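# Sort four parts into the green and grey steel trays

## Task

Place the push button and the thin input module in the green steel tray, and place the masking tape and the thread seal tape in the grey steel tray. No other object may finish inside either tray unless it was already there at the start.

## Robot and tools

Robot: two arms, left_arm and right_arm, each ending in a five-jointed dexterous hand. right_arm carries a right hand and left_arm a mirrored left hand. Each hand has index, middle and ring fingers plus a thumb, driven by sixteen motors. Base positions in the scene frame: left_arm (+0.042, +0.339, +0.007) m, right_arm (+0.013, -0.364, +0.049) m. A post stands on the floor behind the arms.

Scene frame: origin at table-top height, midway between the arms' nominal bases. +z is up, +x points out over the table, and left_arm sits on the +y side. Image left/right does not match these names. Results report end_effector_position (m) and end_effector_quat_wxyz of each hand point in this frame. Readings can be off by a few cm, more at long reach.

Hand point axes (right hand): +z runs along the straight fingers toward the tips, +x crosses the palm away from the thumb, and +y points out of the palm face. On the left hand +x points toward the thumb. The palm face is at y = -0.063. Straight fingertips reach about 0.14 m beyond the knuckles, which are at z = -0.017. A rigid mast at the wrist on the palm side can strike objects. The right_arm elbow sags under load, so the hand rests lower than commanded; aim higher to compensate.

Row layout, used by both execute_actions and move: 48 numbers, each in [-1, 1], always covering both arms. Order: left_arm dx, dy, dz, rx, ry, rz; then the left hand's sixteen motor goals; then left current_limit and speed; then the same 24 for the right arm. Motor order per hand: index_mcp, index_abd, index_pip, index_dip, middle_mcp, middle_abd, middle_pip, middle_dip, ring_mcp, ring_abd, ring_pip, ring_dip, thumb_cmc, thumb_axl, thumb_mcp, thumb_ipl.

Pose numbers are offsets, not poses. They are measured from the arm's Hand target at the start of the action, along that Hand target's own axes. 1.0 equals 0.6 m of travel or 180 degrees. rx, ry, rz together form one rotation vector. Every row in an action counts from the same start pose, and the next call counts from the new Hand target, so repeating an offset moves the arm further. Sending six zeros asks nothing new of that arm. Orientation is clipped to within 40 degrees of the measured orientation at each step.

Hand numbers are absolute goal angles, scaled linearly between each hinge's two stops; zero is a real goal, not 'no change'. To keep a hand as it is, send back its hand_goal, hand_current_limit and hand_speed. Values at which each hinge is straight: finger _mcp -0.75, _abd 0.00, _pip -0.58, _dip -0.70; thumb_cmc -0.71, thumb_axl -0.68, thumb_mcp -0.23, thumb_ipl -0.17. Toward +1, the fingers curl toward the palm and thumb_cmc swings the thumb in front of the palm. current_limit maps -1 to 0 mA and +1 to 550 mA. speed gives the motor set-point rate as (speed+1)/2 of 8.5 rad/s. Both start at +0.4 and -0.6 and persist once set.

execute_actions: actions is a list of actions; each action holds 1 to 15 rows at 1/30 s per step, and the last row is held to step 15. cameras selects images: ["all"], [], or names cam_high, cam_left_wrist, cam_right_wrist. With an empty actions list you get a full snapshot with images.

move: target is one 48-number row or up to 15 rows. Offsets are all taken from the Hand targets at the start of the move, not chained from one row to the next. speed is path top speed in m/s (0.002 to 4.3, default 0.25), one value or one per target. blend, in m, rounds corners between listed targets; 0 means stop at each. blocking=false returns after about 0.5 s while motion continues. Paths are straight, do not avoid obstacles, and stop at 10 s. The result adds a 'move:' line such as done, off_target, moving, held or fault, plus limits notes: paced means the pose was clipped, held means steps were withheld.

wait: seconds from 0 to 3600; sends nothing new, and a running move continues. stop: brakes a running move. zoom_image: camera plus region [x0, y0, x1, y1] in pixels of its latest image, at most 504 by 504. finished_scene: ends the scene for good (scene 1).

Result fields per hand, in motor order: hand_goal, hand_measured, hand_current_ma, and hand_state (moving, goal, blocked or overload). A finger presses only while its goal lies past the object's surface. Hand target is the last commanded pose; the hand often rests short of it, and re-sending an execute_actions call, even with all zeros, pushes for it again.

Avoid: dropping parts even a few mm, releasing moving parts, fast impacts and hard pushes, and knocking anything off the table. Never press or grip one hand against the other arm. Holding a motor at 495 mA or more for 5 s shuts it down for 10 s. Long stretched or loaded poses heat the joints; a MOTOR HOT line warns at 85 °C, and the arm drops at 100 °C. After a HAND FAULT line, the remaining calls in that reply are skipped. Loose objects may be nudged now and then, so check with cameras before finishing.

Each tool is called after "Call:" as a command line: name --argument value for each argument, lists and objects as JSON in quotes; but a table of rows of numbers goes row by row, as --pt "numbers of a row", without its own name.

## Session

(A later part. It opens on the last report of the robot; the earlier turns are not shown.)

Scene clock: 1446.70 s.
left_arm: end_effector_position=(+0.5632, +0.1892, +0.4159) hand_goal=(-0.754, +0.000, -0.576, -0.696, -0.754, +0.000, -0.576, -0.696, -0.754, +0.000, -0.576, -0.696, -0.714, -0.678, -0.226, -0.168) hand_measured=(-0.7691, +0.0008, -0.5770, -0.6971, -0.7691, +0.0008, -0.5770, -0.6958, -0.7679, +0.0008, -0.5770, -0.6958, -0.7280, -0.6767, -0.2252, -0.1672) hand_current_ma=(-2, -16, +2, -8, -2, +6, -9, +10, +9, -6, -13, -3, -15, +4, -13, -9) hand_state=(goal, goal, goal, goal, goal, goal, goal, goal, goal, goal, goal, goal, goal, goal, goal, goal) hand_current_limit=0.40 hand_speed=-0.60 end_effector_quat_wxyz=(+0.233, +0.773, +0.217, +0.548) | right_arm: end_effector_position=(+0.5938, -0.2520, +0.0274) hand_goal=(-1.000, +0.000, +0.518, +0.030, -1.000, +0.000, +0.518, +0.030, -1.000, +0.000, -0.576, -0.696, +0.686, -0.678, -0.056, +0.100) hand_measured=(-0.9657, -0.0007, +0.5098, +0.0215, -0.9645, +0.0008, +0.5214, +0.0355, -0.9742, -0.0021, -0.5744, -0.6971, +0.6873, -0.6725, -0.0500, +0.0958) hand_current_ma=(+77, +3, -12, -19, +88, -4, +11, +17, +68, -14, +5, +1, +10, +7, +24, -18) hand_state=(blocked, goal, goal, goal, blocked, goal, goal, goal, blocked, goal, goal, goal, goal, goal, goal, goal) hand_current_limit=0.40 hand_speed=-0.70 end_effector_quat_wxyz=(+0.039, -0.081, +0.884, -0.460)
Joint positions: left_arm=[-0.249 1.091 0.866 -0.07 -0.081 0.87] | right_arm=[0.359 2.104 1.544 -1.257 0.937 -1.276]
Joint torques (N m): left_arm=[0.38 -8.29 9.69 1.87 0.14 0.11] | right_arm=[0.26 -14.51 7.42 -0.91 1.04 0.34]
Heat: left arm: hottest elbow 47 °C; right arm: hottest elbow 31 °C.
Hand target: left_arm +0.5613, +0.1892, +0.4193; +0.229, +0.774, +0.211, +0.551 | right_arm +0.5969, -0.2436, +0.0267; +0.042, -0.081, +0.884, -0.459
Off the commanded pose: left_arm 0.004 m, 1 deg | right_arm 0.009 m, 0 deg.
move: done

Call:
move --target '[0,0,0,0,0,0,-0.754,0,-0.576,-0.696,-0.754,0,-0.576,-0.696,-0.754,0,-0.576,-0.696,-0.714,-0.678,-0.226,-0.168,0.4,-0.6,-0.0025,0.0015,-0.012,0,0,0,-1,0,0.518,0.03,-1,0,0.518,0.03,-1,0,-0.576,-0.696,0.686,-0.678,-0.056,0.1,0.4,-0.7]' --speed 0.06 --cameras '["cam_right_wrist","cam_high"]'

Call:
zoom_image --camera "cam_right_wrist" --region '[280, 100, 500, 300]'

Call:
zoom_image --camera "cam_high" --region '[280, 260, 420, 380]'

Scene clock: 1450.37 s.
left_arm: end_effector_position=(+0.5632, +0.1892, +0.4159) hand_goal=(-0.754, +0.000, -0.576, -0.696, -0.754, +0.000, -0.576, -0.696, -0.754, +0.000, -0.576, -0.696, -0.714, -0.678, -0.226, -0.168) hand_measured=(-0.7691, +0.0008, -0.5770, -0.6958, -0.7691, -0.0007, -0.5770, -0.6958, -0.7679, +0.0008, -0.5770, -0.6971, -0.7280, -0.6777, -0.2252, -0.1681) hand_current_ma=(-1, -9, +3, +0, -8, +10, -6, +5, +2, +1, -1, -2, -5, +12, -13, -4) hand_state=(goal, goal, goal, goal, goal, goal, goal, goal, goal, goal, goal, goal, goal, goal, goal, goal) hand_current_limit=0.40 hand_speed=-0.60 end_effector_quat_wxyz=(+0.233, +0.773, +0.217, +0.548) | right_arm: end_effector_position=(+0.5881, -0.2470, +0.0278) hand_goal=(-1.000, +0.000, +0.518, +0.030, -1.000, +0.000, +0.518, +0.030, -1.000, +0.000, -0.576, -0.696, +0.686, -0.678, -0.056, +0.100) hand_measured=(-0.9645, +0.0008, +0.5086, +0.0228, -0.9645, +0.0023, +0.5227, +0.0368, -0.9742, -0.0051, -0.5744, -0.6958, +0.6860, -0.6725, -0.0500, +0.0958) hand_current_ma=(+87, -9, -8, -16, +92, +1, +14, +15, +64, -17, -5, +4, +13, +8, +24, -22) hand_state=(blocked, goal, goal, goal, blocked, goal, goal, goal, blocked, goal, goal, goal, goal, goal, goal, goal) hand_current_limit=0.40 hand_speed=-0.70 end_effector_quat_wxyz=(+0.034, -0.084, +0.883, -0.461)
Joint positions: left_arm=[-0.249 1.091 0.866 -0.07 -0.081 0.87] | right_arm=[0.37 2.104 1.544 -1.282 0.934 -1.259]
Joint torques (N m): left_arm=[0.38 -8.23 9.76 1.85 0.14 0.11] | right_arm=[0.15 -14.39 8.47 -0.96 1.04 0.32]
Heat: left arm: hottest elbow 47 °C; right arm: hottest elbow 31 °C.
Hand target: left_arm +0.5613, +0.1892, +0.4193; +0.229, +0.774, +0.211, +0.551 | right_arm +0.5973, -0.2371, +0.0301; +0.042, -0.081, +0.884, -0.459
Off the commanded pose: left_arm 0.004 m, 1 deg | right_arm 0.014 m, 1 deg.
move: off_target (right_arm)
cam_right_wrist: T_world_to_cam=[[0.70387, 0.44943, -0.55007, -0.24912], [0.3906, 0.40191, 0.82819, -0.20196], [0.59329, -0.7978, 0.10735, -0.42902]] pos_world=[0.50877, -0.14915, 0.07629]
Images, in order (width x height): cam_high 896x504, cam_right_wrist 616x616.

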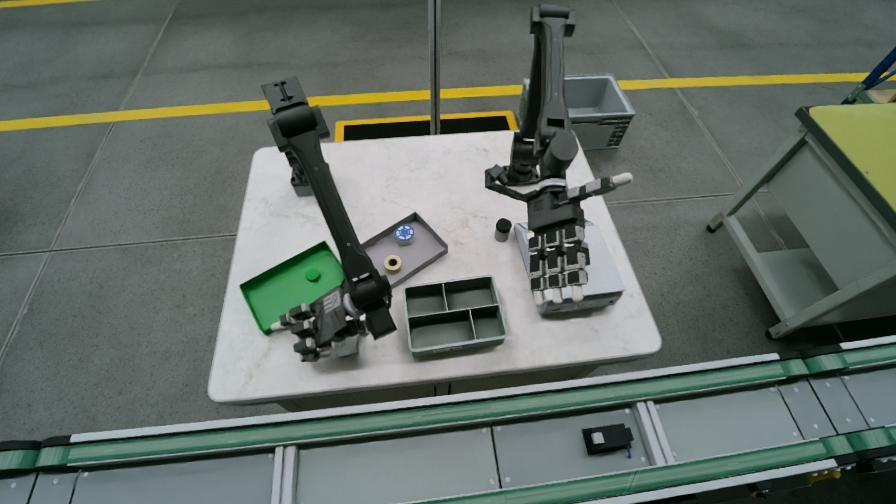

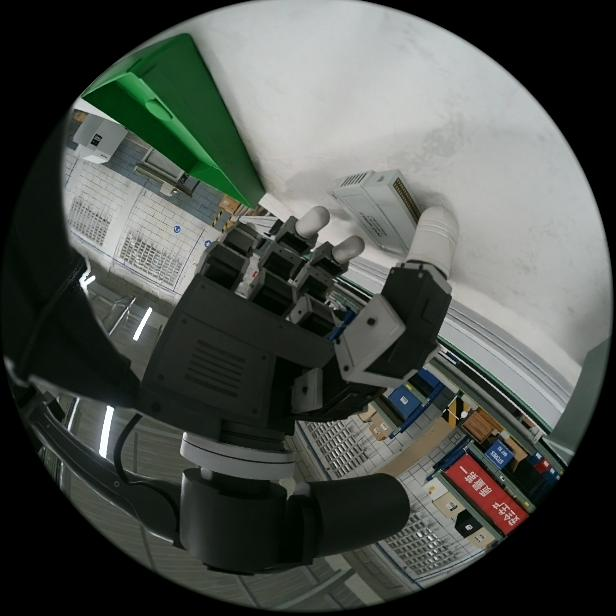

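Scaled by 2.291 from the camera's image (finer frame: 880x880).

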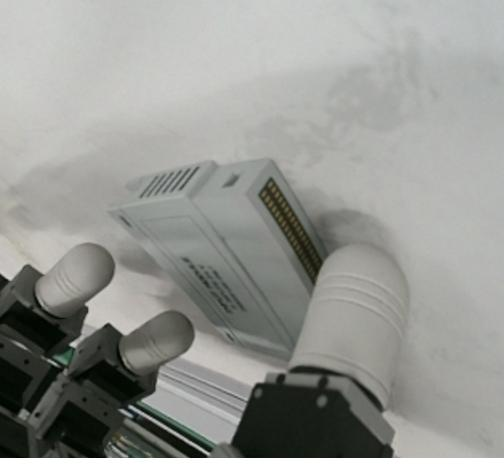

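Scaled by 3.600 from the camera's image (finer frame: 1280x720).

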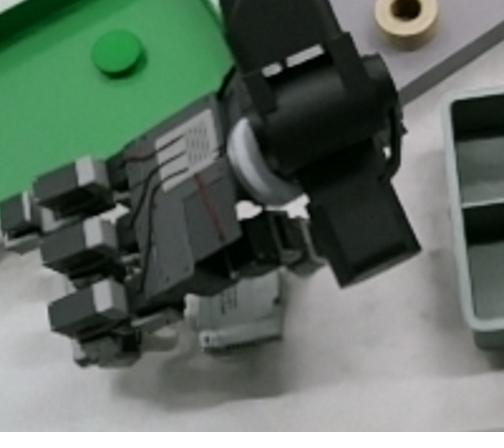

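Call:
move --target '[0,0,0,0,0,0,-0.754,0,-0.576,-0.696,-0.754,0,-0.576,-0.696,-0.754,0,-0.576,-0.696,-0.714,-0.678,-0.226,-0.168,0.4,-0.6,-0.0085,0.0138,0.0093,0,0,0,-1,0,0.518,0.03,-1,0,0.518,0.03,-1,0,-0.576,-0.696,0.686,-0.678,-0.056,0.1,0.4,-0.7]' --speed 0.06 --cameras '["cam_right_wrist"]'

Call:
zoom_image --camera "cam_right_wrist" --region '[280, 100, 500, 300]'

Scene clock: 1463.40 s.
left_arm: end_effector_position=(+0.5632, +0.1892, +0.4159) hand_goal=(-0.754, +0.000, -0.576, -0.696, -0.754, +0.000, -0.576, -0.696, -0.754, +0.000, -0.576, -0.696, -0.714, -0.678, -0.226, -0.168) hand_measured=(-0.7691, +0.0023, -0.5770, -0.6958, -0.7691, -0.0007, -0.5757, -0.6958, -0.7679, +0.0008, -0.5782, -0.6958, -0.7280, -0.6777, -0.2262, -0.1681) hand_current_ma=(+4, +1, +2, +5, +3, +6, +4, +9, -2, -3, -6, -2, -7, +6, -2, +0) hand_state=(goal, goal, goal, goal, goal, goal, goal, goal, goal, goal, goal, goal, goal, goal, goal, goal) hand_current_limit=0.40 hand_speed=-0.60 end_effector_quat_wxyz=(+0.233, +0.773, +0.217, +0.548) | right_arm: end_effector_position=(+0.5920, -0.2456, +0.0192) hand_goal=(-1.000, +0.000, +0.518, +0.030, -1.000, +0.000, +0.518, +0.030, -1.000, +0.000, -0.576, -0.696, +0.686, -0.678, -0.056, +0.100) hand_measured=(-0.9645, +0.0008, +0.5098, +0.0215, -0.9645, +0.0008, +0.5214, +0.0368, -0.9742, -0.0036, -0.5744, -0.6971, +0.6873, -0.6746, -0.0540, +0.1025) hand_current_ma=(+75, -7, -19, -10, +75, -2, +11, +19, +65, -8, +1, +8, +7, +0, +12, +3) hand_state=(blocked, goal, goal, goal, blocked, goal, goal, goal, blocked, goal, goal, goal, goal, goal, goal, goal) hand_current_limit=0.40 hand_speed=-0.70 end_effector_quat_wxyz=(+0.032, -0.084, +0.882, -0.462)
Joint positions: left_arm=[-0.249 1.091 0.866 -0.07 -0.081 0.87] | right_arm=[0.37 2.129 1.561 -1.282 0.934 -1.256]
Joint torques (N m): left_arm=[0.44 -8.29 9.8 1.78 0.15 0.12] | right_arm=[0.03 -14.92 8.24 -0.5 1.04 0.28]
Heat: left arm: hottest elbow 47 °C; right arm: hottest elbow 32 °C.
Hand target: left_arm +0.5613, +0.1892, +0.4193; +0.229, +0.774, +0.211, +0.551 | right_arm +0.6023, -0.2359, +0.0202; +0.042, -0.081, +0.884, -0.459
Off the commanded pose: left_arm 0.004 m, 1 deg | right_arm 0.014 m, 1 deg.
move: off_target (right_arm)
cam_right_wrist: T_world_to_cam=[[0.70236, 0.44682, -0.55411, -0.25692], [0.39493, 0.40302, 0.82559, -0.19916], [0.59221, -0.7987, 0.1066, -0.42884]] pos_world=[0.51306, -0.14745, 0.06778]

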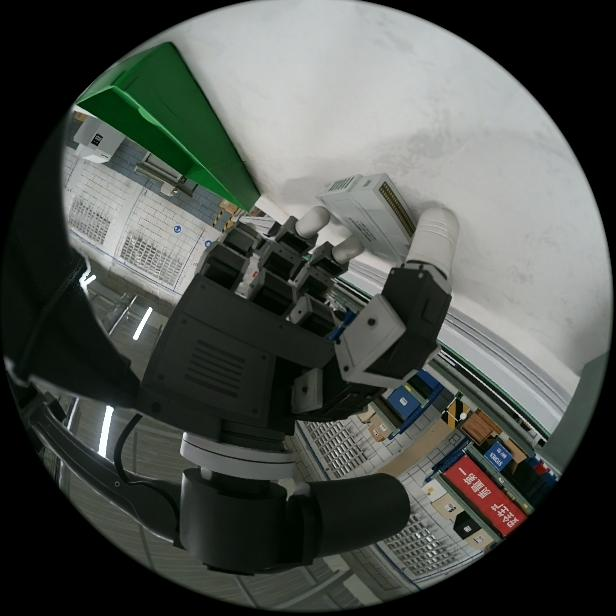

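Scaled by 2.291 from the camera's image (finer frame: 880x880).

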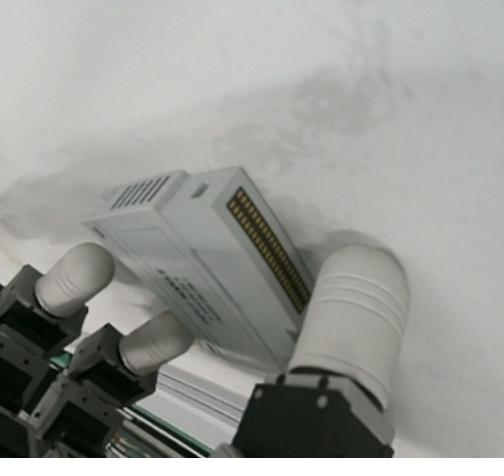

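Call:
move --target '[0,0,0,0,0,0,-0.754,0,-0.576,-0.696,-0.754,0,-0.576,-0.696,-0.754,0,-0.576,-0.696,-0.714,-0.678,-0.226,-0.168,0.4,-0.6,0,-0.0041,-0.0029,0,0,0,-0.84,0,0.518,0.03,-0.84,0,0.518,0.03,-1,0,-0.576,-0.696,0.686,-0.678,0.0,0.1,0.4,-0.85]' --speed 0.06 --cameras '["cam_right_wrist"]'

Call:
zoom_image --camera "cam_right_wrist" --region '[280, 100, 500, 300]'

Scene clock: 1467.63 s.
left_arm: end_effector_position=(+0.5632, +0.1892, +0.4159) hand_goal=(-0.754, +0.000, -0.576, -0.696, -0.754, +0.000, -0.576, -0.696, -0.754, +0.000, -0.576, -0.696, -0.714, -0.678, -0.226, -0.168) hand_measured=(-0.7691, +0.0023, -0.5770, -0.6958, -0.7679, -0.0007, -0.5757, -0.6958, -0.7679, +0.0023, -0.5770, -0.6958, -0.7280, -0.6767, -0.2262, -0.1672) hand_current_ma=(+18, -6, -8, -15, -7, +15, -4, -2, -4, -7, -3, -4, -9, +5, -7, -6) hand_state=(goal, goal, goal, goal, goal, goal, goal, goal, goal, goal, goal, goal, goal, goal, goal, goal) hand_current_limit=0.40 hand_speed=-0.60 end_effector_quat_wxyz=(+0.233, +0.773, +0.217, +0.548) | right_arm: end_effector_position=(+0.5920, -0.2456, +0.0191) hand_goal=(-0.840, +0.000, +0.518, +0.030, -0.840, +0.000, +0.518, +0.030, -1.000, +0.000, -0.576, -0.696, +0.686, -0.678, +0.000, +0.100) hand_measured=(-0.8306, +0.0008, +0.5098, +0.0228, -0.8282, +0.0008, +0.5227, +0.0368, -0.9742, -0.0051, -0.5757, -0.6971, +0.6860, -0.6735, -0.0243, +0.0977) hand_current_ma=(+16, -1, -10, -17, +32, -9, +15, +8, +70, -10, -2, -4, +13, +3, -62, -8) hand_state=(goal, goal, goal, goal, goal, goal, goal, goal, blocked, goal, goal, goal, goal, goal, blocked, goal) hand_current_limit=0.40 hand_speed=-0.85 end_effector_quat_wxyz=(+0.032, -0.084, +0.883, -0.462)
Joint positions: left_arm=[-0.249 1.091 0.866 -0.07 -0.081 0.87] | right_arm=[0.37 2.129 1.561 -1.282 0.934 -1.256]
Joint torques (N m): left_arm=[0.21 -8.53 9.68 1.87 0.15 0.12] | right_arm=[0.09 -14.92 8.36 -0.73 1.05 0.28]
Heat: left arm: hottest elbow 47 °C; right arm: hottest elbow 32 °C.
Hand target: left_arm +0.5613, +0.1892, +0.4193; +0.229, +0.774, +0.211, +0.551 | right_arm +0.6023, -0.2359, +0.0232; +0.042, -0.081, +0.884, -0.459
Off the commanded pose: left_arm 0.004 m, 1 deg | right_arm 0.015 m, 1 deg.
move: off_target (right_arm)
cam_right_wrist: T_world_to_cam=[[0.70232, 0.44693, -0.55408, -0.25688], [0.39514, 0.40267, 0.82566, -0.19932], [0.59213, -0.79882, 0.10621, -0.42878]] pos_world=[0.51306, -0.14745, 0.06778]

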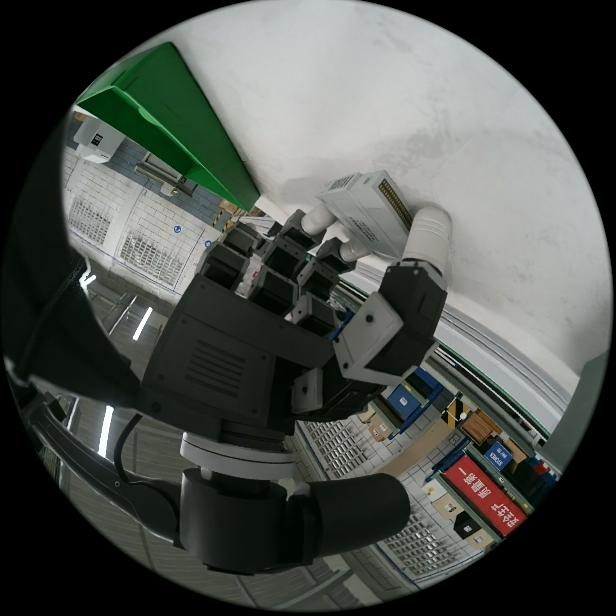

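Scaled by 2.291 from the camera's image (finer frame: 880x880).

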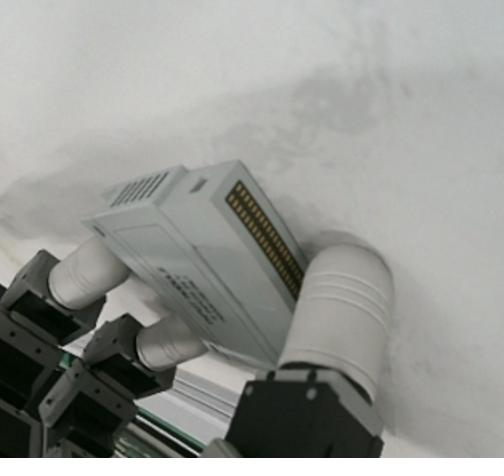

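Call:
move --target '[0,0,0,0,0,0,-0.754,0,-0.576,-0.696,-0.754,0,-0.576,-0.696,-0.754,0,-0.576,-0.696,-0.714,-0.678,-0.226,-0.168,0.4,-0.6,0,0,0,0,0,0,-0.78,0,0.518,0.03,-0.78,0,0.518,0.03,-1,0,-0.576,-0.696,0.686,-0.678,0.04,0.1,0.4,-0.85]' --speed 0.06 --cameras '["cam_right_wrist"]'

Call:
zoom_image --camera "cam_right_wrist" --region '[280, 100, 500, 300]'

Scene clock: 1472.13 s.
left_arm: end_effector_position=(+0.5632, +0.1892, +0.4159) hand_goal=(-0.754, +0.000, -0.576, -0.696, -0.754, +0.000, -0.576, -0.696, -0.754, +0.000, -0.576, -0.696, -0.714, -0.678, -0.226, -0.168) hand_measured=(-0.7691, +0.0023, -0.5770, -0.6958, -0.7691, -0.0007, -0.5770, -0.6958, -0.7679, +0.0008, -0.5757, -0.6958, -0.7280, -0.6777, -0.2262, -0.1672) hand_current_ma=(+4, -8, -8, -11, -10, +4, +3, +8, -2, -4, -14, -7, -7, +12, -13, -6) hand_state=(goal, goal, goal, goal, goal, goal, goal, goal, goal, goal, goal, goal, goal, goal, goal, goal) hand_current_limit=0.40 hand_speed=-0.60 end_effector_quat_wxyz=(+0.233, +0.773, +0.217, +0.548) | right_arm: end_effector_position=(+0.5920, -0.2456, +0.0191) hand_goal=(-0.780, +0.000, +0.518, +0.030, -0.780, +0.000, +0.518, +0.030, -1.000, +0.000, -0.576, -0.696, +0.686, -0.678, +0.040, +0.100) hand_measured=(-0.7836, +0.0052, +0.5086, +0.0228, -0.7691, +0.0008, +0.5227, +0.0368, -0.9742, -0.0036, -0.5757, -0.6958, +0.6886, -0.6725, +0.0074, +0.0958) hand_current_ma=(-11, -3, -20, -16, +32, +0, +15, +18, +73, -18, -4, +4, +15, +7, -87, -16) hand_state=(goal, goal, goal, goal, goal, goal, goal, goal, blocked, goal, goal, goal, goal, goal, blocked, goal) hand_current_limit=0.40 hand_speed=-0.85 end_effector_quat_wxyz=(+0.032, -0.084, +0.883, -0.462)
Joint positions: left_arm=[-0.249 1.091 0.866 -0.07 -0.081 0.87] | right_arm=[0.37 2.129 1.561 -1.282 0.934 -1.256]
Joint torques (N m): left_arm=[0.32 -8.53 9.78 1.77 0.16 0.11] | right_arm=[0.09 -14.86 8.35 -0.73 1.05 0.28]
Heat: left arm: hottest elbow 47 °C; right arm: hottest elbow 32 °C.
Hand target: left_arm +0.5613, +0.1892, +0.4193; +0.229, +0.774, +0.211, +0.551 | right_arm +0.6023, -0.2359, +0.0232; +0.042, -0.081, +0.884, -0.459
Off the commanded pose: left_arm 0.004 m, 1 deg | right_arm 0.015 m, 1 deg.
move: done
cam_right_wrist: T_world_to_cam=[[0.70232, 0.44693, -0.55408, -0.25688], [0.39514, 0.40267, 0.82566, -0.19932], [0.59213, -0.79882, 0.10621, -0.42878]] pos_world=[0.51306, -0.14745, 0.06778]

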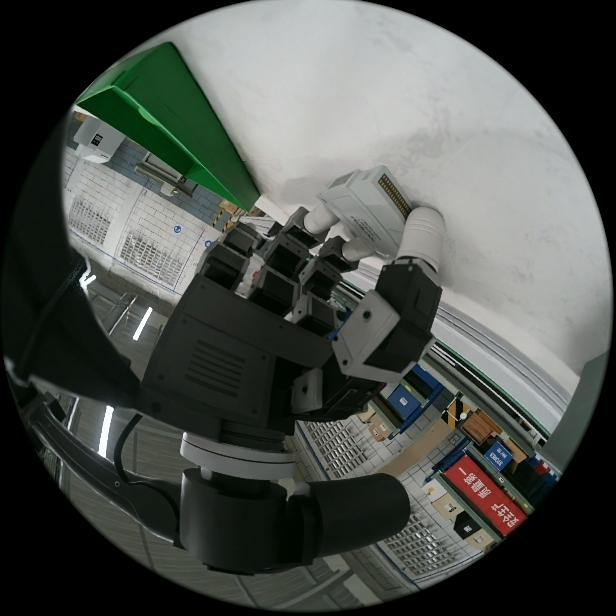

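Scaled by 2.291 from the camera's image (finer frame: 880x880).

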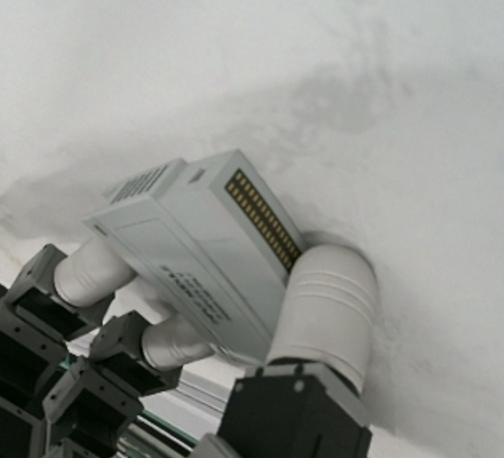

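Call:
move --target '[0,0,0,0,0,0,-0.754,0,-0.576,-0.696,-0.754,0,-0.576,-0.696,-0.754,0,-0.576,-0.696,-0.714,-0.678,-0.226,-0.168,0.4,-0.6,0,0,0,0,0,0,-0.72,0,0.518,0.03,-0.70,0,0.518,0.03,-1,0,-0.576,-0.696,0.686,-0.678,0.08,0.1,0.4,-0.85]' --speed 0.06 --cameras '["cam_right_wrist"]'

Call:
zoom_image --camera "cam_right_wrist" --region '[280, 100, 500, 300]'

Scene clock: 1475.90 s.
left_arm: end_effector_position=(+0.5632, +0.1892, +0.4159) hand_goal=(-0.754, +0.000, -0.576, -0.696, -0.754, +0.000, -0.576, -0.696, -0.754, +0.000, -0.576, -0.696, -0.714, -0.678, -0.226, -0.168) hand_measured=(-0.7691, +0.0037, -0.5770, -0.6958, -0.7691, +0.0008, -0.5770, -0.6958, -0.7679, +0.0008, -0.5757, -0.6958, -0.7280, -0.6777, -0.2262, -0.1681) hand_current_ma=(-12, -3, -1, -5, -2, +4, +3, +3, +1, -3, -8, -5, -6, +4, -10, -9) hand_state=(goal, goal, goal, goal, goal, goal, goal, goal, goal, goal, goal, goal, goal, goal, goal, goal) hand_current_limit=0.40 hand_speed=-0.60 end_effector_quat_wxyz=(+0.233, +0.773, +0.217, +0.548) | right_arm: end_effector_position=(+0.5924, -0.2456, +0.0194) hand_goal=(-0.720, +0.000, +0.518, +0.030, -0.700, +0.000, +0.518, +0.030, -1.000, +0.000, -0.576, -0.696, +0.686, -0.678, +0.080, +0.100) hand_measured=(-0.7535, +0.0037, +0.4996, +0.0228, -0.7390, +0.0008, +0.5086, +0.0381, -0.9730, -0.0021, -0.5757, -0.6958, +0.6898, -0.6714, +0.0064, +0.0729) hand_current_ma=(-78, +3, -33, -13, -83, -7, -6, +19, +61, -12, -3, +4, +25, +14, -208, -85) hand_state=(blocked, goal, goal, goal, blocked, goal, goal, goal, blocked, goal, goal, goal, goal, goal, blocked, blocked) hand_current_limit=0.40 hand_speed=-0.85 end_effector_quat_wxyz=(+0.032, -0.084, +0.882, -0.462)
Joint positions: left_arm=[-0.249 1.091 0.866 -0.07 -0.081 0.87] | right_arm=[0.37 2.129 1.562 -1.282 0.934 -1.256]
Joint torques (N m): left_arm=[0.32 -8.29 9.73 1.74 0.15 0.1] | right_arm=[0.03 -14.92 8.29 -0.73 1.02 0.28]
Heat: left arm: hottest elbow 47 °C; right arm: hottest elbow 32 °C.
Hand target: left_arm +0.5613, +0.1892, +0.4193; +0.229, +0.774, +0.211, +0.551 | right_arm +0.6023, -0.2359, +0.0232; +0.042, -0.081, +0.884, -0.459
Off the commanded pose: left_arm 0.004 m, 1 deg | right_arm 0.014 m, 1 deg.
move: done
cam_right_wrist: T_world_to_cam=[[0.70274, 0.44688, -0.55358, -0.25724], [0.39423, 0.40312, 0.82588, -0.19909], [0.59223, -0.79862, 0.10711, -0.42907]] pos_world=[0.51337, -0.14745, 0.06798]

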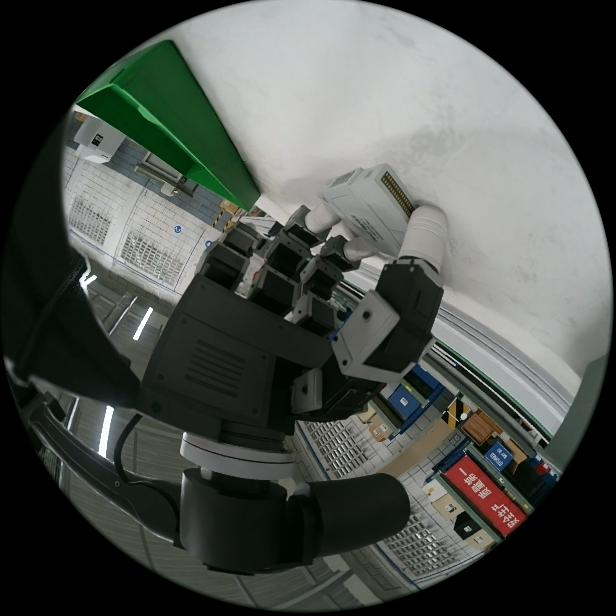

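Scaled by 2.291 from the camera's image (finer frame: 880x880).

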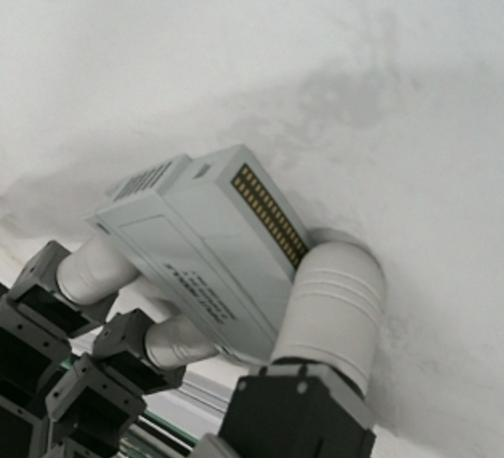

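Call:
move --target '[0,0,0,0,0,0,-0.754,0,-0.576,-0.696,-0.754,0,-0.576,-0.696,-0.754,0,-0.576,-0.696,-0.714,-0.678,-0.226,-0.168,0.4,-0.6,0,0,0,0,0,0,-0.63,0,0.55,0.03,-0.62,0,0.55,0.03,-1,0,-0.576,-0.696,0.686,-0.678,0.14,0.14,0.4,-0.85]' --speed 0.06 --cameras '["cam_right_wrist"]'

Call:
zoom_image --camera "cam_right_wrist" --region '[280, 100, 500, 300]'

Scene clock: 1479.33 s.
left_arm: end_effector_position=(+0.5632, +0.1892, +0.4159) hand_goal=(-0.754, +0.000, -0.576, -0.696, -0.754, +0.000, -0.576, -0.696, -0.754, +0.000, -0.576, -0.696, -0.714, -0.678, -0.226, -0.168) hand_measured=(-0.7691, +0.0023, -0.5770, -0.6971, -0.7691, +0.0008, -0.5782, -0.6958, -0.7679, +0.0008, -0.5770, -0.6958, -0.7280, -0.6777, -0.2252, -0.1681) hand_current_ma=(+0, -7, -3, -2, -2, +5, -3, +14, +8, -2, -12, -5, -8, +8, -6, -8) hand_state=(goal, goal, goal, goal, goal, goal, goal, goal, goal, goal, goal, goal, goal, goal, goal, goal) hand_current_limit=0.40 hand_speed=-0.60 end_effector_quat_wxyz=(+0.233, +0.773, +0.217, +0.548) | right_arm: end_effector_position=(+0.5924, -0.2456, +0.0195) hand_goal=(-0.630, +0.000, +0.550, +0.030, -0.620, +0.000, +0.550, +0.030, -1.000, +0.000, -0.576, -0.696, +0.686, -0.678, +0.140, +0.140) hand_measured=(-0.7438, +0.0037, +0.4983, +0.0190, -0.7281, +0.0023, +0.5073, +0.0330, -0.9742, -0.0036, -0.5744, -0.6971, +0.6911, -0.6714, +0.0034, +0.0720) hand_current_ma=(-270, +1, -108, -22, -246, -5, -82, +13, +65, -8, +5, +6, +9, +6, -374, -216) hand_state=(blocked, goal, blocked, goal, blocked, goal, blocked, goal, blocked, goal, goal, goal, goal, goal, blocked, blocked) hand_current_limit=0.40 hand_speed=-0.85 end_effector_quat_wxyz=(+0.032, -0.084, +0.882, -0.462)
Joint positions: left_arm=[-0.249 1.091 0.866 -0.07 -0.081 0.87] | right_arm=[0.37 2.129 1.562 -1.282 0.935 -1.256]
Joint torques (N m): left_arm=[0.32 -8.53 9.78 1.81 0.14 0.11] | right_arm=[0.03 -14.86 8.31 -0.7 1 0.27]
Heat: left arm: hottest elbow 47 °C; right arm: hottest elbow 32 °C.
Hand target: left_arm +0.5613, +0.1892, +0.4193; +0.229, +0.774, +0.211, +0.551 | right_arm +0.6022, -0.2359, +0.0232; +0.042, -0.081, +0.884, -0.459
Off the commanded pose: left_arm 0.004 m, 1 deg | right_arm 0.014 m, 1 deg.
move: done
cam_right_wrist: T_world_to_cam=[[0.70277, 0.44676, -0.55364, -0.25727], [0.39406, 0.40348, 0.82578, -0.19894], [0.59231, -0.7985, 0.10751, -0.42912]] pos_world=[0.51337, -0.14745, 0.06798]

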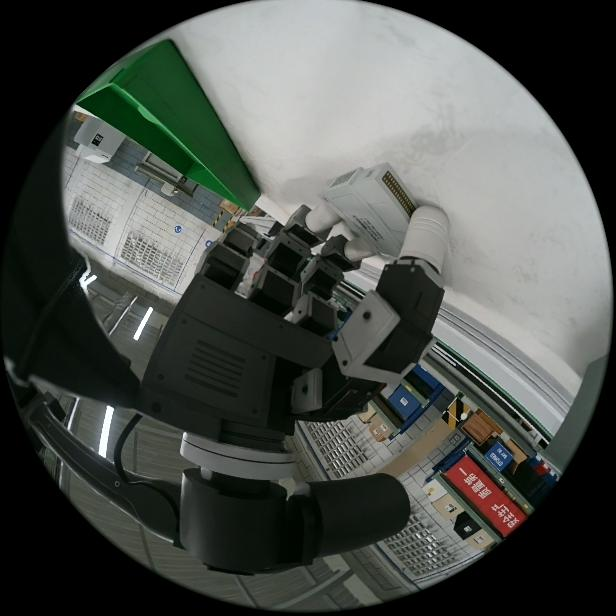

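Scaled by 2.291 from the camera's image (finer frame: 880x880).

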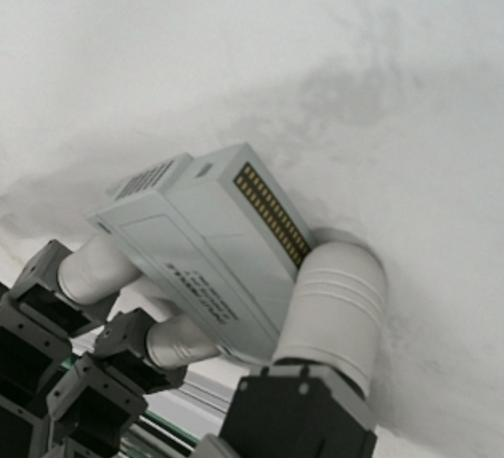

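Call:
move --target '[0,0,0,0,0,0,-0.754,0,-0.576,-0.696,-0.754,0,-0.576,-0.696,-0.754,0,-0.576,-0.696,-0.714,-0.678,-0.226,-0.168,0.4,-0.6,0.0077,-0.0442,-0.0243,0,0,0,-0.63,0,0.55,0.03,-0.62,0,0.55,0.03,-1,0,-0.576,-0.696,0.686,-0.678,0.14,0.14,0.4,-0.85]' --speed 0.05 --cameras '["cam_right_wrist"]'

Call:
zoom_image --camera "cam_right_wrist" --region '[280, 100, 500, 300]'

Scene clock: 1483.13 s.
left_arm: end_effector_position=(+0.5632, +0.1892, +0.4159) hand_goal=(-0.754, +0.000, -0.576, -0.696, -0.754, +0.000, -0.576, -0.696, -0.754, +0.000, -0.576, -0.696, -0.714, -0.678, -0.226, -0.168) hand_measured=(-0.7691, +0.0023, -0.5770, -0.6958, -0.7679, +0.0008, -0.5770, -0.6958, -0.7679, +0.0008, -0.5757, -0.6958, -0.7280, -0.6777, -0.2252, -0.1672) hand_current_ma=(-7, +2, -6, -3, -5, +13, +1, +5, +8, -4, -8, -7, -9, +5, -4, +4) hand_state=(goal, goal, goal, goal, goal, goal, goal, goal, goal, goal, goal, goal, goal, goal, goal, goal) hand_current_limit=0.40 hand_speed=-0.60 end_effector_quat_wxyz=(+0.233, +0.773, +0.217, +0.548) | right_arm: end_effector_position=(+0.5881, -0.2472, +0.0383) hand_goal=(-0.630, +0.000, +0.550, +0.030, -0.620, +0.000, +0.550, +0.030, -1.000, +0.000, -0.576, -0.696, +0.686, -0.678, +0.140, +0.140) hand_measured=(-0.7438, +0.0037, +0.4996, +0.0190, -0.7221, +0.0008, +0.5073, +0.0241, -0.9754, -0.0036, -0.5757, -0.6958, +0.6860, -0.6704, +0.0024, +0.0710) hand_current_ma=(-268, +9, -119, -26, -234, -2, -86, -7, +71, -18, +4, +2, +6, +3, -382, -213) hand_state=(blocked, goal, blocked, goal, blocked, goal, blocked, goal, blocked, goal, goal, goal, goal, goal, blocked, blocked) hand_current_limit=0.40 hand_speed=-0.85 end_effector_quat_wxyz=(+0.029, -0.086, +0.882, -0.463)
Joint positions: left_arm=[-0.249 1.091 0.866 -0.07 -0.081 0.87] | right_arm=[0.37 2.097 1.562 -1.321 0.934 -1.256]
Joint torques (N m): left_arm=[-0.03 -8.29 9.69 1.8 0.15 0.11] | right_arm=[-0.26 -16.32 8.34 -0.98 1.06 0.21]
Heat: left arm: hottest elbow 47 °C; right arm: hottest elbow 32 °C.
Hand target: left_arm +0.5613, +0.1892, +0.4193; +0.229, +0.774, +0.211, +0.551 | right_arm +0.5983, -0.2400, +0.0533; +0.042, -0.081, +0.884, -0.459
Off the commanded pose: left_arm 0.004 m, 1 deg | right_arm 0.019 m, 2 deg.
move: off_target (right_arm)
cam_right_wrist: T_world_to_cam=[[0.69916, 0.44552, -0.55918, -0.24109], [0.39954, 0.40513, 0.82234, -0.2149], [0.59291, -0.79836, 0.10524, -0.43016]] pos_world=[0.50946, -0.14895, 0.08718]

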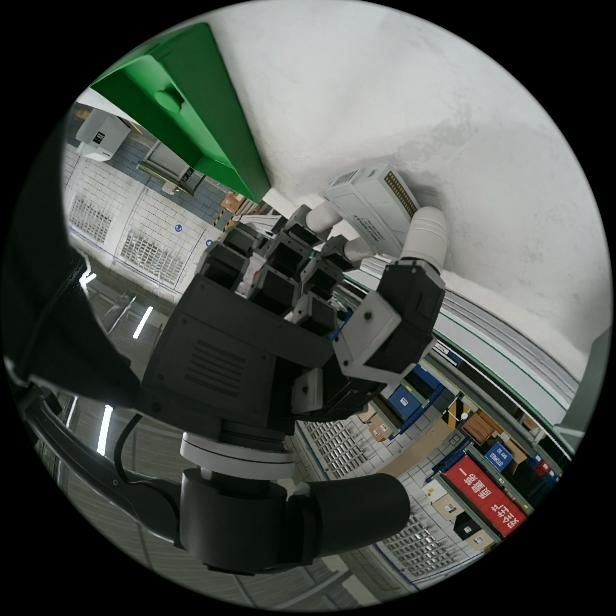

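Scaled by 2.291 from the camera's image (finer frame: 880x880).

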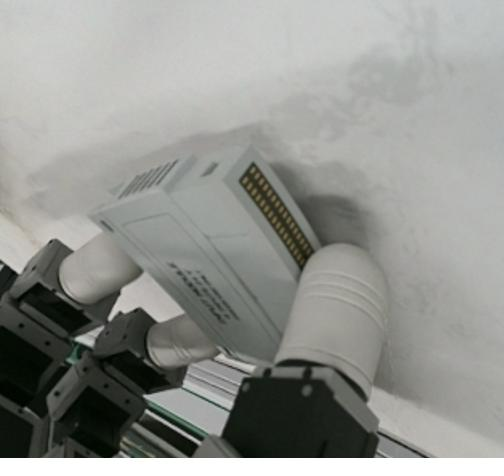

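Call:
move --pt "0 0 0 0 0 0 -0.754 0 -0.576 -0.696 -0.754 0 -0.576 -0.696 -0.754 0 -0.576 -0.696 -0.714 -0.678 -0.226 -0.168 0.4 -0.6 0 -0.1365 -0.0956 0 0 0 -0.63 0 0.55 0.03 -0.62 0 0.55 0.03 -1 0 -0.576 -0.696 0.686 -0.678 0.14 0.14 0.4 -0.85" --pt "0 0 0 0 0 0 -0.754 0 -0.576 -0.696 -0.754 0 -0.576 -0.696 -0.754 0 -0.576 -0.696 -0.714 -0.678 -0.226 -0.168 0.4 -0.6 0.276 -0.245 0.069 0 -0.0933 -0.0653 -0.63 0 0.55 0.03 -0.62 0 0.55 0.03 -1 0 -0.576 -0.696 0.686 -0.678 0.14 0.14 0.4 -0.85" --speed 0.12 --blend 0.02 --cameras '["cam_right_wrist","cam_high"]'

Call:
zoom_image --camera "cam_high" --region '[220, 200, 380, 340]'

Scene clock: 1510.90 s.
left_arm: end_effector_position=(+0.5632, +0.1892, +0.4159) hand_goal=(-0.754, +0.000, -0.576, -0.696, -0.754, +0.000, -0.576, -0.696, -0.754, +0.000, -0.576, -0.696, -0.714, -0.678, -0.226, -0.168) hand_measured=(-0.7691, +0.0023, -0.5770, -0.6958, -0.7691, -0.0007, -0.5770, -0.6958, -0.7679, +0.0008, -0.5770, -0.6958, -0.7293, -0.6767, -0.2272, -0.1681) hand_current_ma=(-1, -2, -9, -2, -3, +6, -11, +15, +3, +3, +1, -2, -12, +0, -7, -14) hand_state=(goal, goal, goal, goal, goal, goal, goal, goal, goal, goal, goal, goal, goal, goal, goal, goal) hand_current_limit=0.40 hand_speed=-0.60 end_effector_quat_wxyz=(+0.233, +0.773, +0.217, +0.548) | right_arm: end_effector_position=(+0.4542, -0.3833, +0.1464) hand_goal=(-0.630, +0.000, +0.550, +0.030, -0.620, +0.000, +0.550, +0.030, -1.000, +0.000, -0.576, -0.696, +0.686, -0.678, +0.140, +0.140) hand_measured=(-0.7414, +0.0037, +0.4983, +0.0190, -0.7221, +0.0037, +0.5086, +0.0228, -0.9730, -0.0007, -0.5744, -0.6958, +0.6848, -0.6714, +0.0014, +0.0701) hand_current_ma=(-259, -2, -110, -18, -225, +2, -81, -13, +67, -8, -7, +9, +8, +5, -385, -216) hand_state=(blocked, goal, blocked, goal, blocked, goal, blocked, goal, blocked, goal, goal, goal, goal, goal, blocked, blocked) hand_current_limit=0.40 hand_speed=-0.85 end_effector_quat_wxyz=(+0.100, -0.205, +0.865, -0.448)
Joint positions: left_arm=[-0.249 1.091 0.866 -0.07 -0.081 0.87] | right_arm=[0.147 1.386 0.895 -0.672 0.888 -2.092]
Joint torques (N m): left_arm=[0.03 -8.18 9.7 1.83 0.15 0.12] | right_arm=[-1.2 -8.76 7.24 1.39 0.97 0.07]
Heat: left arm: hottest elbow 47 °C; right arm: hottest elbow 32 °C.
Hand target: left_arm +0.5613, +0.1892, +0.4193; +0.229, +0.774, +0.211, +0.551 | right_arm +0.4570, -0.3865, +0.1500; +0.123, -0.237, +0.855, -0.444
Off the commanded pose: left_arm 0.004 m, 1 deg | right_arm 0.005 m, 5 deg.
joint sent to its limit (right arm) — joint 6 (wrist roll), lower limit. The joint targets are off in orientation, not in position.
move: off_target (right_arm)
cam_right_wrist: T_world_to_cam=[[0.55365, 0.6316, -0.54273, 0.10861], [0.26281, 0.4859, 0.83357, -0.10367], [0.79019, -0.60414, 0.10303, -0.48556]] pos_world=[0.3508, -0.31157, 0.19539]
Images, in order (width x height): cam_high 896x504, cam_right_wrist 616x616.

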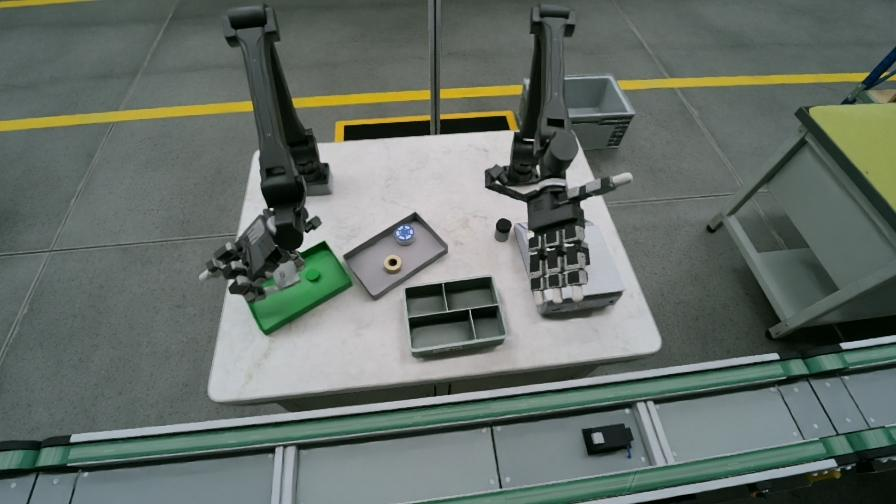

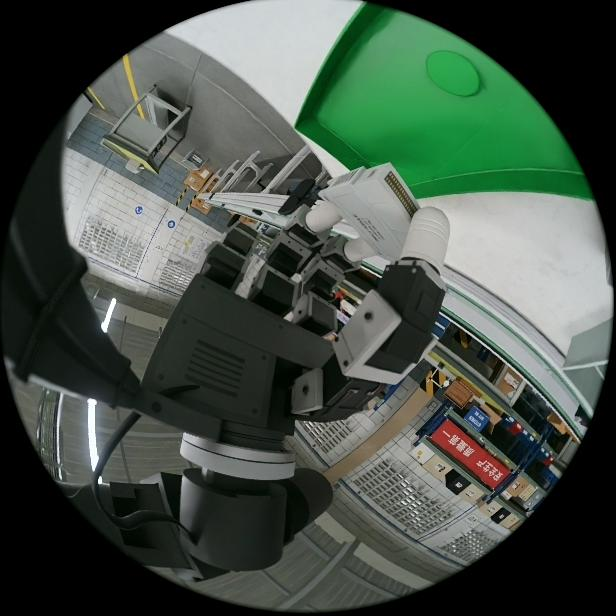

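Scaled by 3.150 from the camera's image (finer frame: 1280x720).

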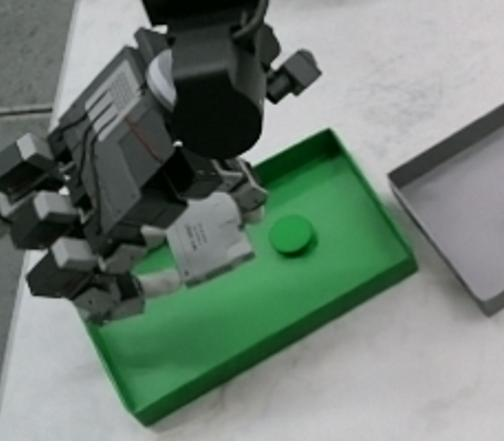

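Call:
move --target '[0,0,0,0,0,0,-0.754,0,-0.576,-0.696,-0.754,0,-0.576,-0.696,-0.754,0,-0.576,-0.696,-0.714,-0.678,-0.226,-0.168,0.4,-0.6,0.0105,0.1,0.0897,0,0.0228,0.0159,-0.63,0,0.55,0.03,-0.62,0,0.55,0.03,-1,0,-0.576,-0.696,0.686,-0.678,0.14,0.14,0.4,-0.85]' --speed 0.1 --cameras '["cam_right_wrist","cam_high"]'

Call:
zoom_image --camera "cam_high" --region '[220, 200, 380, 340]'

Scene clock: 1526.80 s.
left_arm: end_effector_position=(+0.5632, +0.1892, +0.4159) hand_goal=(-0.754, +0.000, -0.576, -0.696, -0.754, +0.000, -0.576, -0.696, -0.754, +0.000, -0.576, -0.696, -0.714, -0.678, -0.226, -0.168) hand_measured=(-0.7703, +0.0023, -0.5770, -0.6958, -0.7679, -0.0007, -0.5757, -0.6958, -0.7679, -0.0007, -0.5770, -0.6958, -0.7280, -0.6777, -0.2262, -0.1681) hand_current_ma=(-6, +1, +6, -2, -4, +2, +1, +3, +7, +7, -10, +1, -6, +4, -9, -10) hand_state=(goal, goal, goal, goal, goal, goal, goal, goal, goal, goal, goal, goal, goal, goal, goal, goal) hand_current_limit=0.40 hand_speed=-0.60 end_effector_quat_wxyz=(+0.233, +0.773, +0.217, +0.548) | right_arm: end_effector_position=(+0.4538, -0.3922, +0.0698) hand_goal=(-0.630, +0.000, +0.550, +0.030, -0.620, +0.000, +0.550, +0.030, -1.000, +0.000, -0.576, -0.696, +0.686, -0.678, +0.140, +0.140) hand_measured=(-0.7414, +0.0052, +0.4983, +0.0190, -0.7221, +0.0052, +0.5086, +0.0228, -0.9742, +0.0023, -0.5744, -0.6945, +0.6848, -0.6714, +0.0024, +0.0701) hand_current_ma=(-263, -5, -106, -19, -233, -3, -84, -9, +59, -14, +6, +4, +4, +13, -384, -214) hand_state=(blocked, goal, blocked, goal, blocked, goal, blocked, goal, blocked, goal, goal, goal, goal, goal, blocked, blocked) hand_current_limit=0.40 hand_speed=-0.85 end_effector_quat_wxyz=(+0.099, -0.195, +0.867, -0.449)
Joint positions: left_arm=[-0.249 1.091 0.866 -0.07 -0.081 0.87] | right_arm=[0.126 1.517 0.788 -0.426 0.887 -2.094]
Joint torques (N m): left_arm=[0.21 -8.35 9.76 1.84 0.16 0.11] | right_arm=[-1.73 -8.59 6.35 1.42 1 0.07]
Heat: left arm: hottest elbow 47 °C; right arm: hottest elbow 32 °C.
Hand target: left_arm +0.5613, +0.1892, +0.4193; +0.229, +0.774, +0.211, +0.551 | right_arm +0.4565, -0.3979, +0.0699; +0.104, -0.199, +0.865, -0.449
Off the commanded pose: left_arm 0.004 m, 1 deg | right_arm 0.006 m, 1 deg.
joint sent to its limit (right arm) — joint 6 (wrist roll), lower limit. The joint targets still meet the commanded pose.
move: done
cam_right_wrist: T_world_to_cam=[[0.56977, 0.62165, -0.53751, 0.06126], [0.26589, 0.47943, 0.83633, -0.03948], [0.7776, -0.61944, 0.10788, -0.48341]] pos_world=[0.35149, -0.3186, 0.1181]
Images, in order (width x height): cam_high 896x504, cam_right_wrist 616x616.

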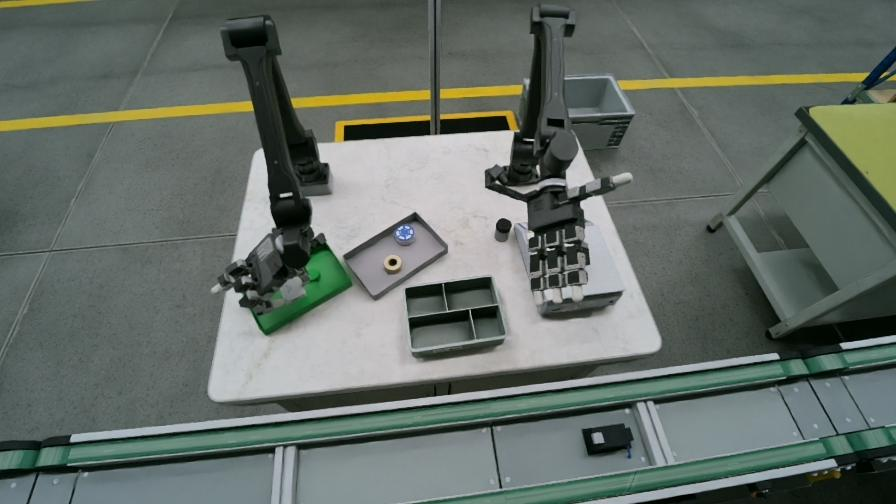

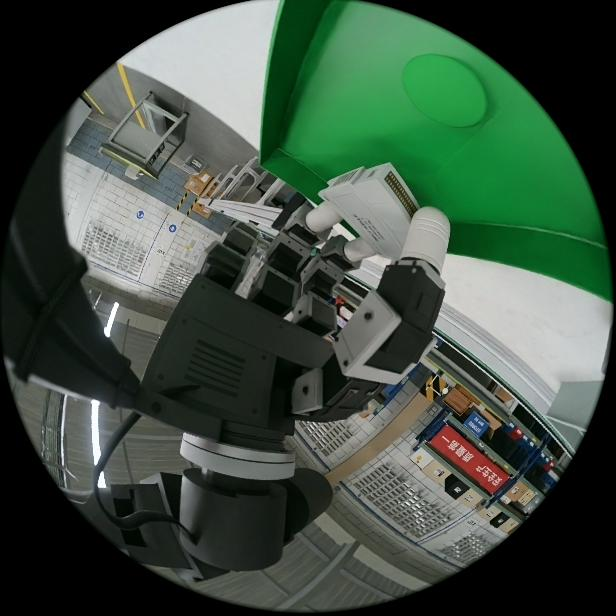

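Scaled by 3.150 from the camera's image (finer frame: 1280x720).

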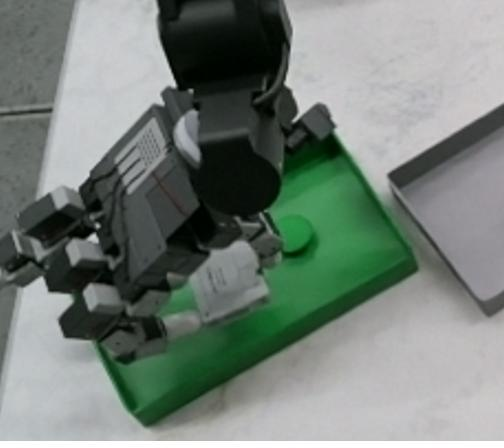

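Call:
move --target '[0,0,0,0,0,0,-0.754,0,-0.576,-0.696,-0.754,0,-0.576,-0.696,-0.754,0,-0.576,-0.696,-0.714,-0.678,-0.226,-0.168,0.4,-0.6,0,0.0492,0.0344,0,0,0,-0.63,0,0.55,0.03,-0.62,0,0.55,0.03,-1,0,-0.576,-0.696,0.686,-0.678,0.14,0.14,0.4,-0.85]' --speed 0.06 --cameras '["cam_right_wrist","cam_high"]'

Call:
zoom_image --camera "cam_high" --region '[220, 200, 380, 340]'

Scene clock: 1535.87 s.
left_arm: end_effector_position=(+0.5632, +0.1892, +0.4159) hand_goal=(-0.754, +0.000, -0.576, -0.696, -0.754, +0.000, -0.576, -0.696, -0.754, +0.000, -0.576, -0.696, -0.714, -0.678, -0.226, -0.168) hand_measured=(-0.7691, +0.0023, -0.5770, -0.6958, -0.7691, -0.0007, -0.5757, -0.6971, -0.7667, +0.0008, -0.5770, -0.6958, -0.7293, -0.6767, -0.2262, -0.1681) hand_current_ma=(-6, +0, -9, -6, +5, -1, -6, +1, +0, +2, +3, -8, +0, +10, -14, -9) hand_state=(goal, goal, goal, goal, goal, goal, goal, goal, goal, goal, goal, goal, goal, goal, goal, goal) hand_current_limit=0.40 hand_speed=-0.60 end_effector_quat_wxyz=(+0.233, +0.773, +0.217, +0.548) | right_arm: end_effector_position=(+0.4552, -0.3920, +0.0355) hand_goal=(-0.630, +0.000, +0.550, +0.030, -0.620, +0.000, +0.550, +0.030, -1.000, +0.000, -0.576, -0.696, +0.686, -0.678, +0.140, +0.140) hand_measured=(-0.7426, +0.0037, +0.4983, +0.0190, -0.7209, +0.0052, +0.5073, +0.0228, -0.9742, +0.0008, -0.5757, -0.6958, +0.6848, -0.6704, +0.0024, +0.0710) hand_current_ma=(-264, +8, -111, -17, -230, +2, -73, -9, +67, -10, -4, +1, +5, +8, -379, -206) hand_state=(blocked, goal, blocked, goal, blocked, goal, blocked, goal, blocked, goal, goal, goal, goal, goal, blocked, blocked) hand_current_limit=0.40 hand_speed=-0.85 end_effector_quat_wxyz=(+0.101, -0.195, +0.866, -0.449)
Joint positions: left_arm=[-0.249 1.091 0.866 -0.07 -0.081 0.87] | right_arm=[0.126 1.596 0.757 -0.312 0.887 -2.094]
Joint torques (N m): left_arm=[0.26 -8.18 9.76 1.77 0.17 0.13] | right_arm=[-1.85 -8.64 5.64 1.42 0.99 0.07]
Heat: left arm: hottest elbow 47 °C; right arm: hottest elbow 32 °C.
Hand target: left_arm +0.5613, +0.1892, +0.4193; +0.229, +0.774, +0.211, +0.551 | right_arm +0.4565, -0.3978, +0.0339; +0.104, -0.199, +0.865, -0.449
Off the commanded pose: left_arm 0.004 m, 1 deg | right_arm 0.006 m, 1 deg.
joint sent to its limit (right arm) — joint 6 (wrist roll), lower limit. The joint targets still meet the commanded pose.
move: done
cam_right_wrist: T_world_to_cam=[[0.57171, 0.62197, -0.53508, 0.04119], [0.2625, 0.47922, 0.83752, -0.00986], [0.77733, -0.61928, 0.11071, -0.48056]] pos_world=[0.35259, -0.3185, 0.0835]
Images, in order (width x height): cam_high 896x504, cam_right_wrist 616x616.

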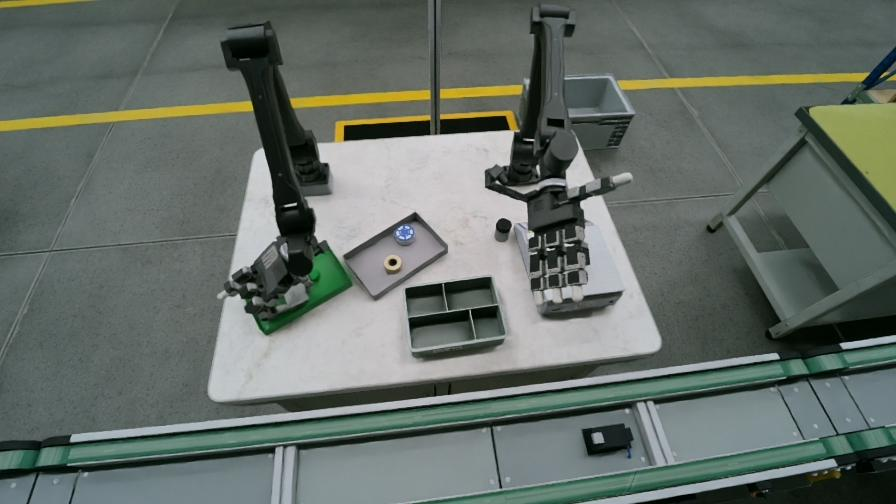

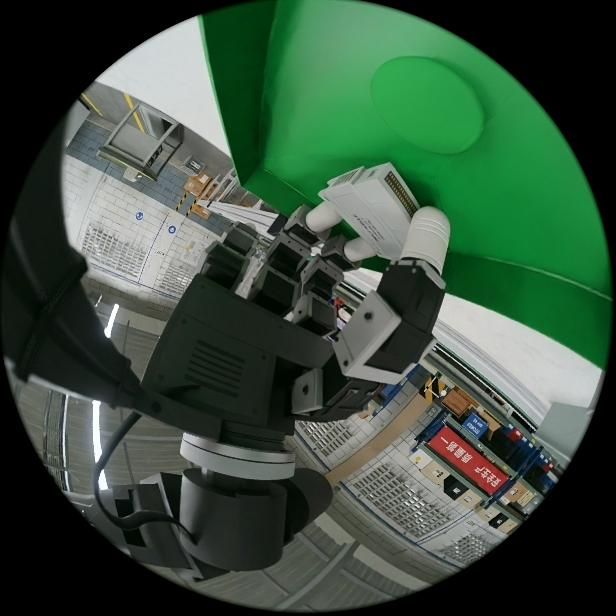

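Scaled by 3.150 from the camera's image (finer frame: 1280x720).

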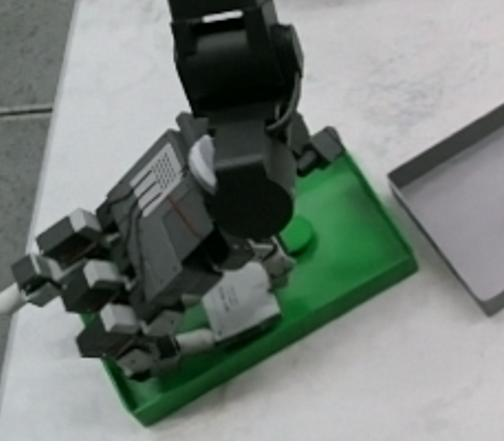

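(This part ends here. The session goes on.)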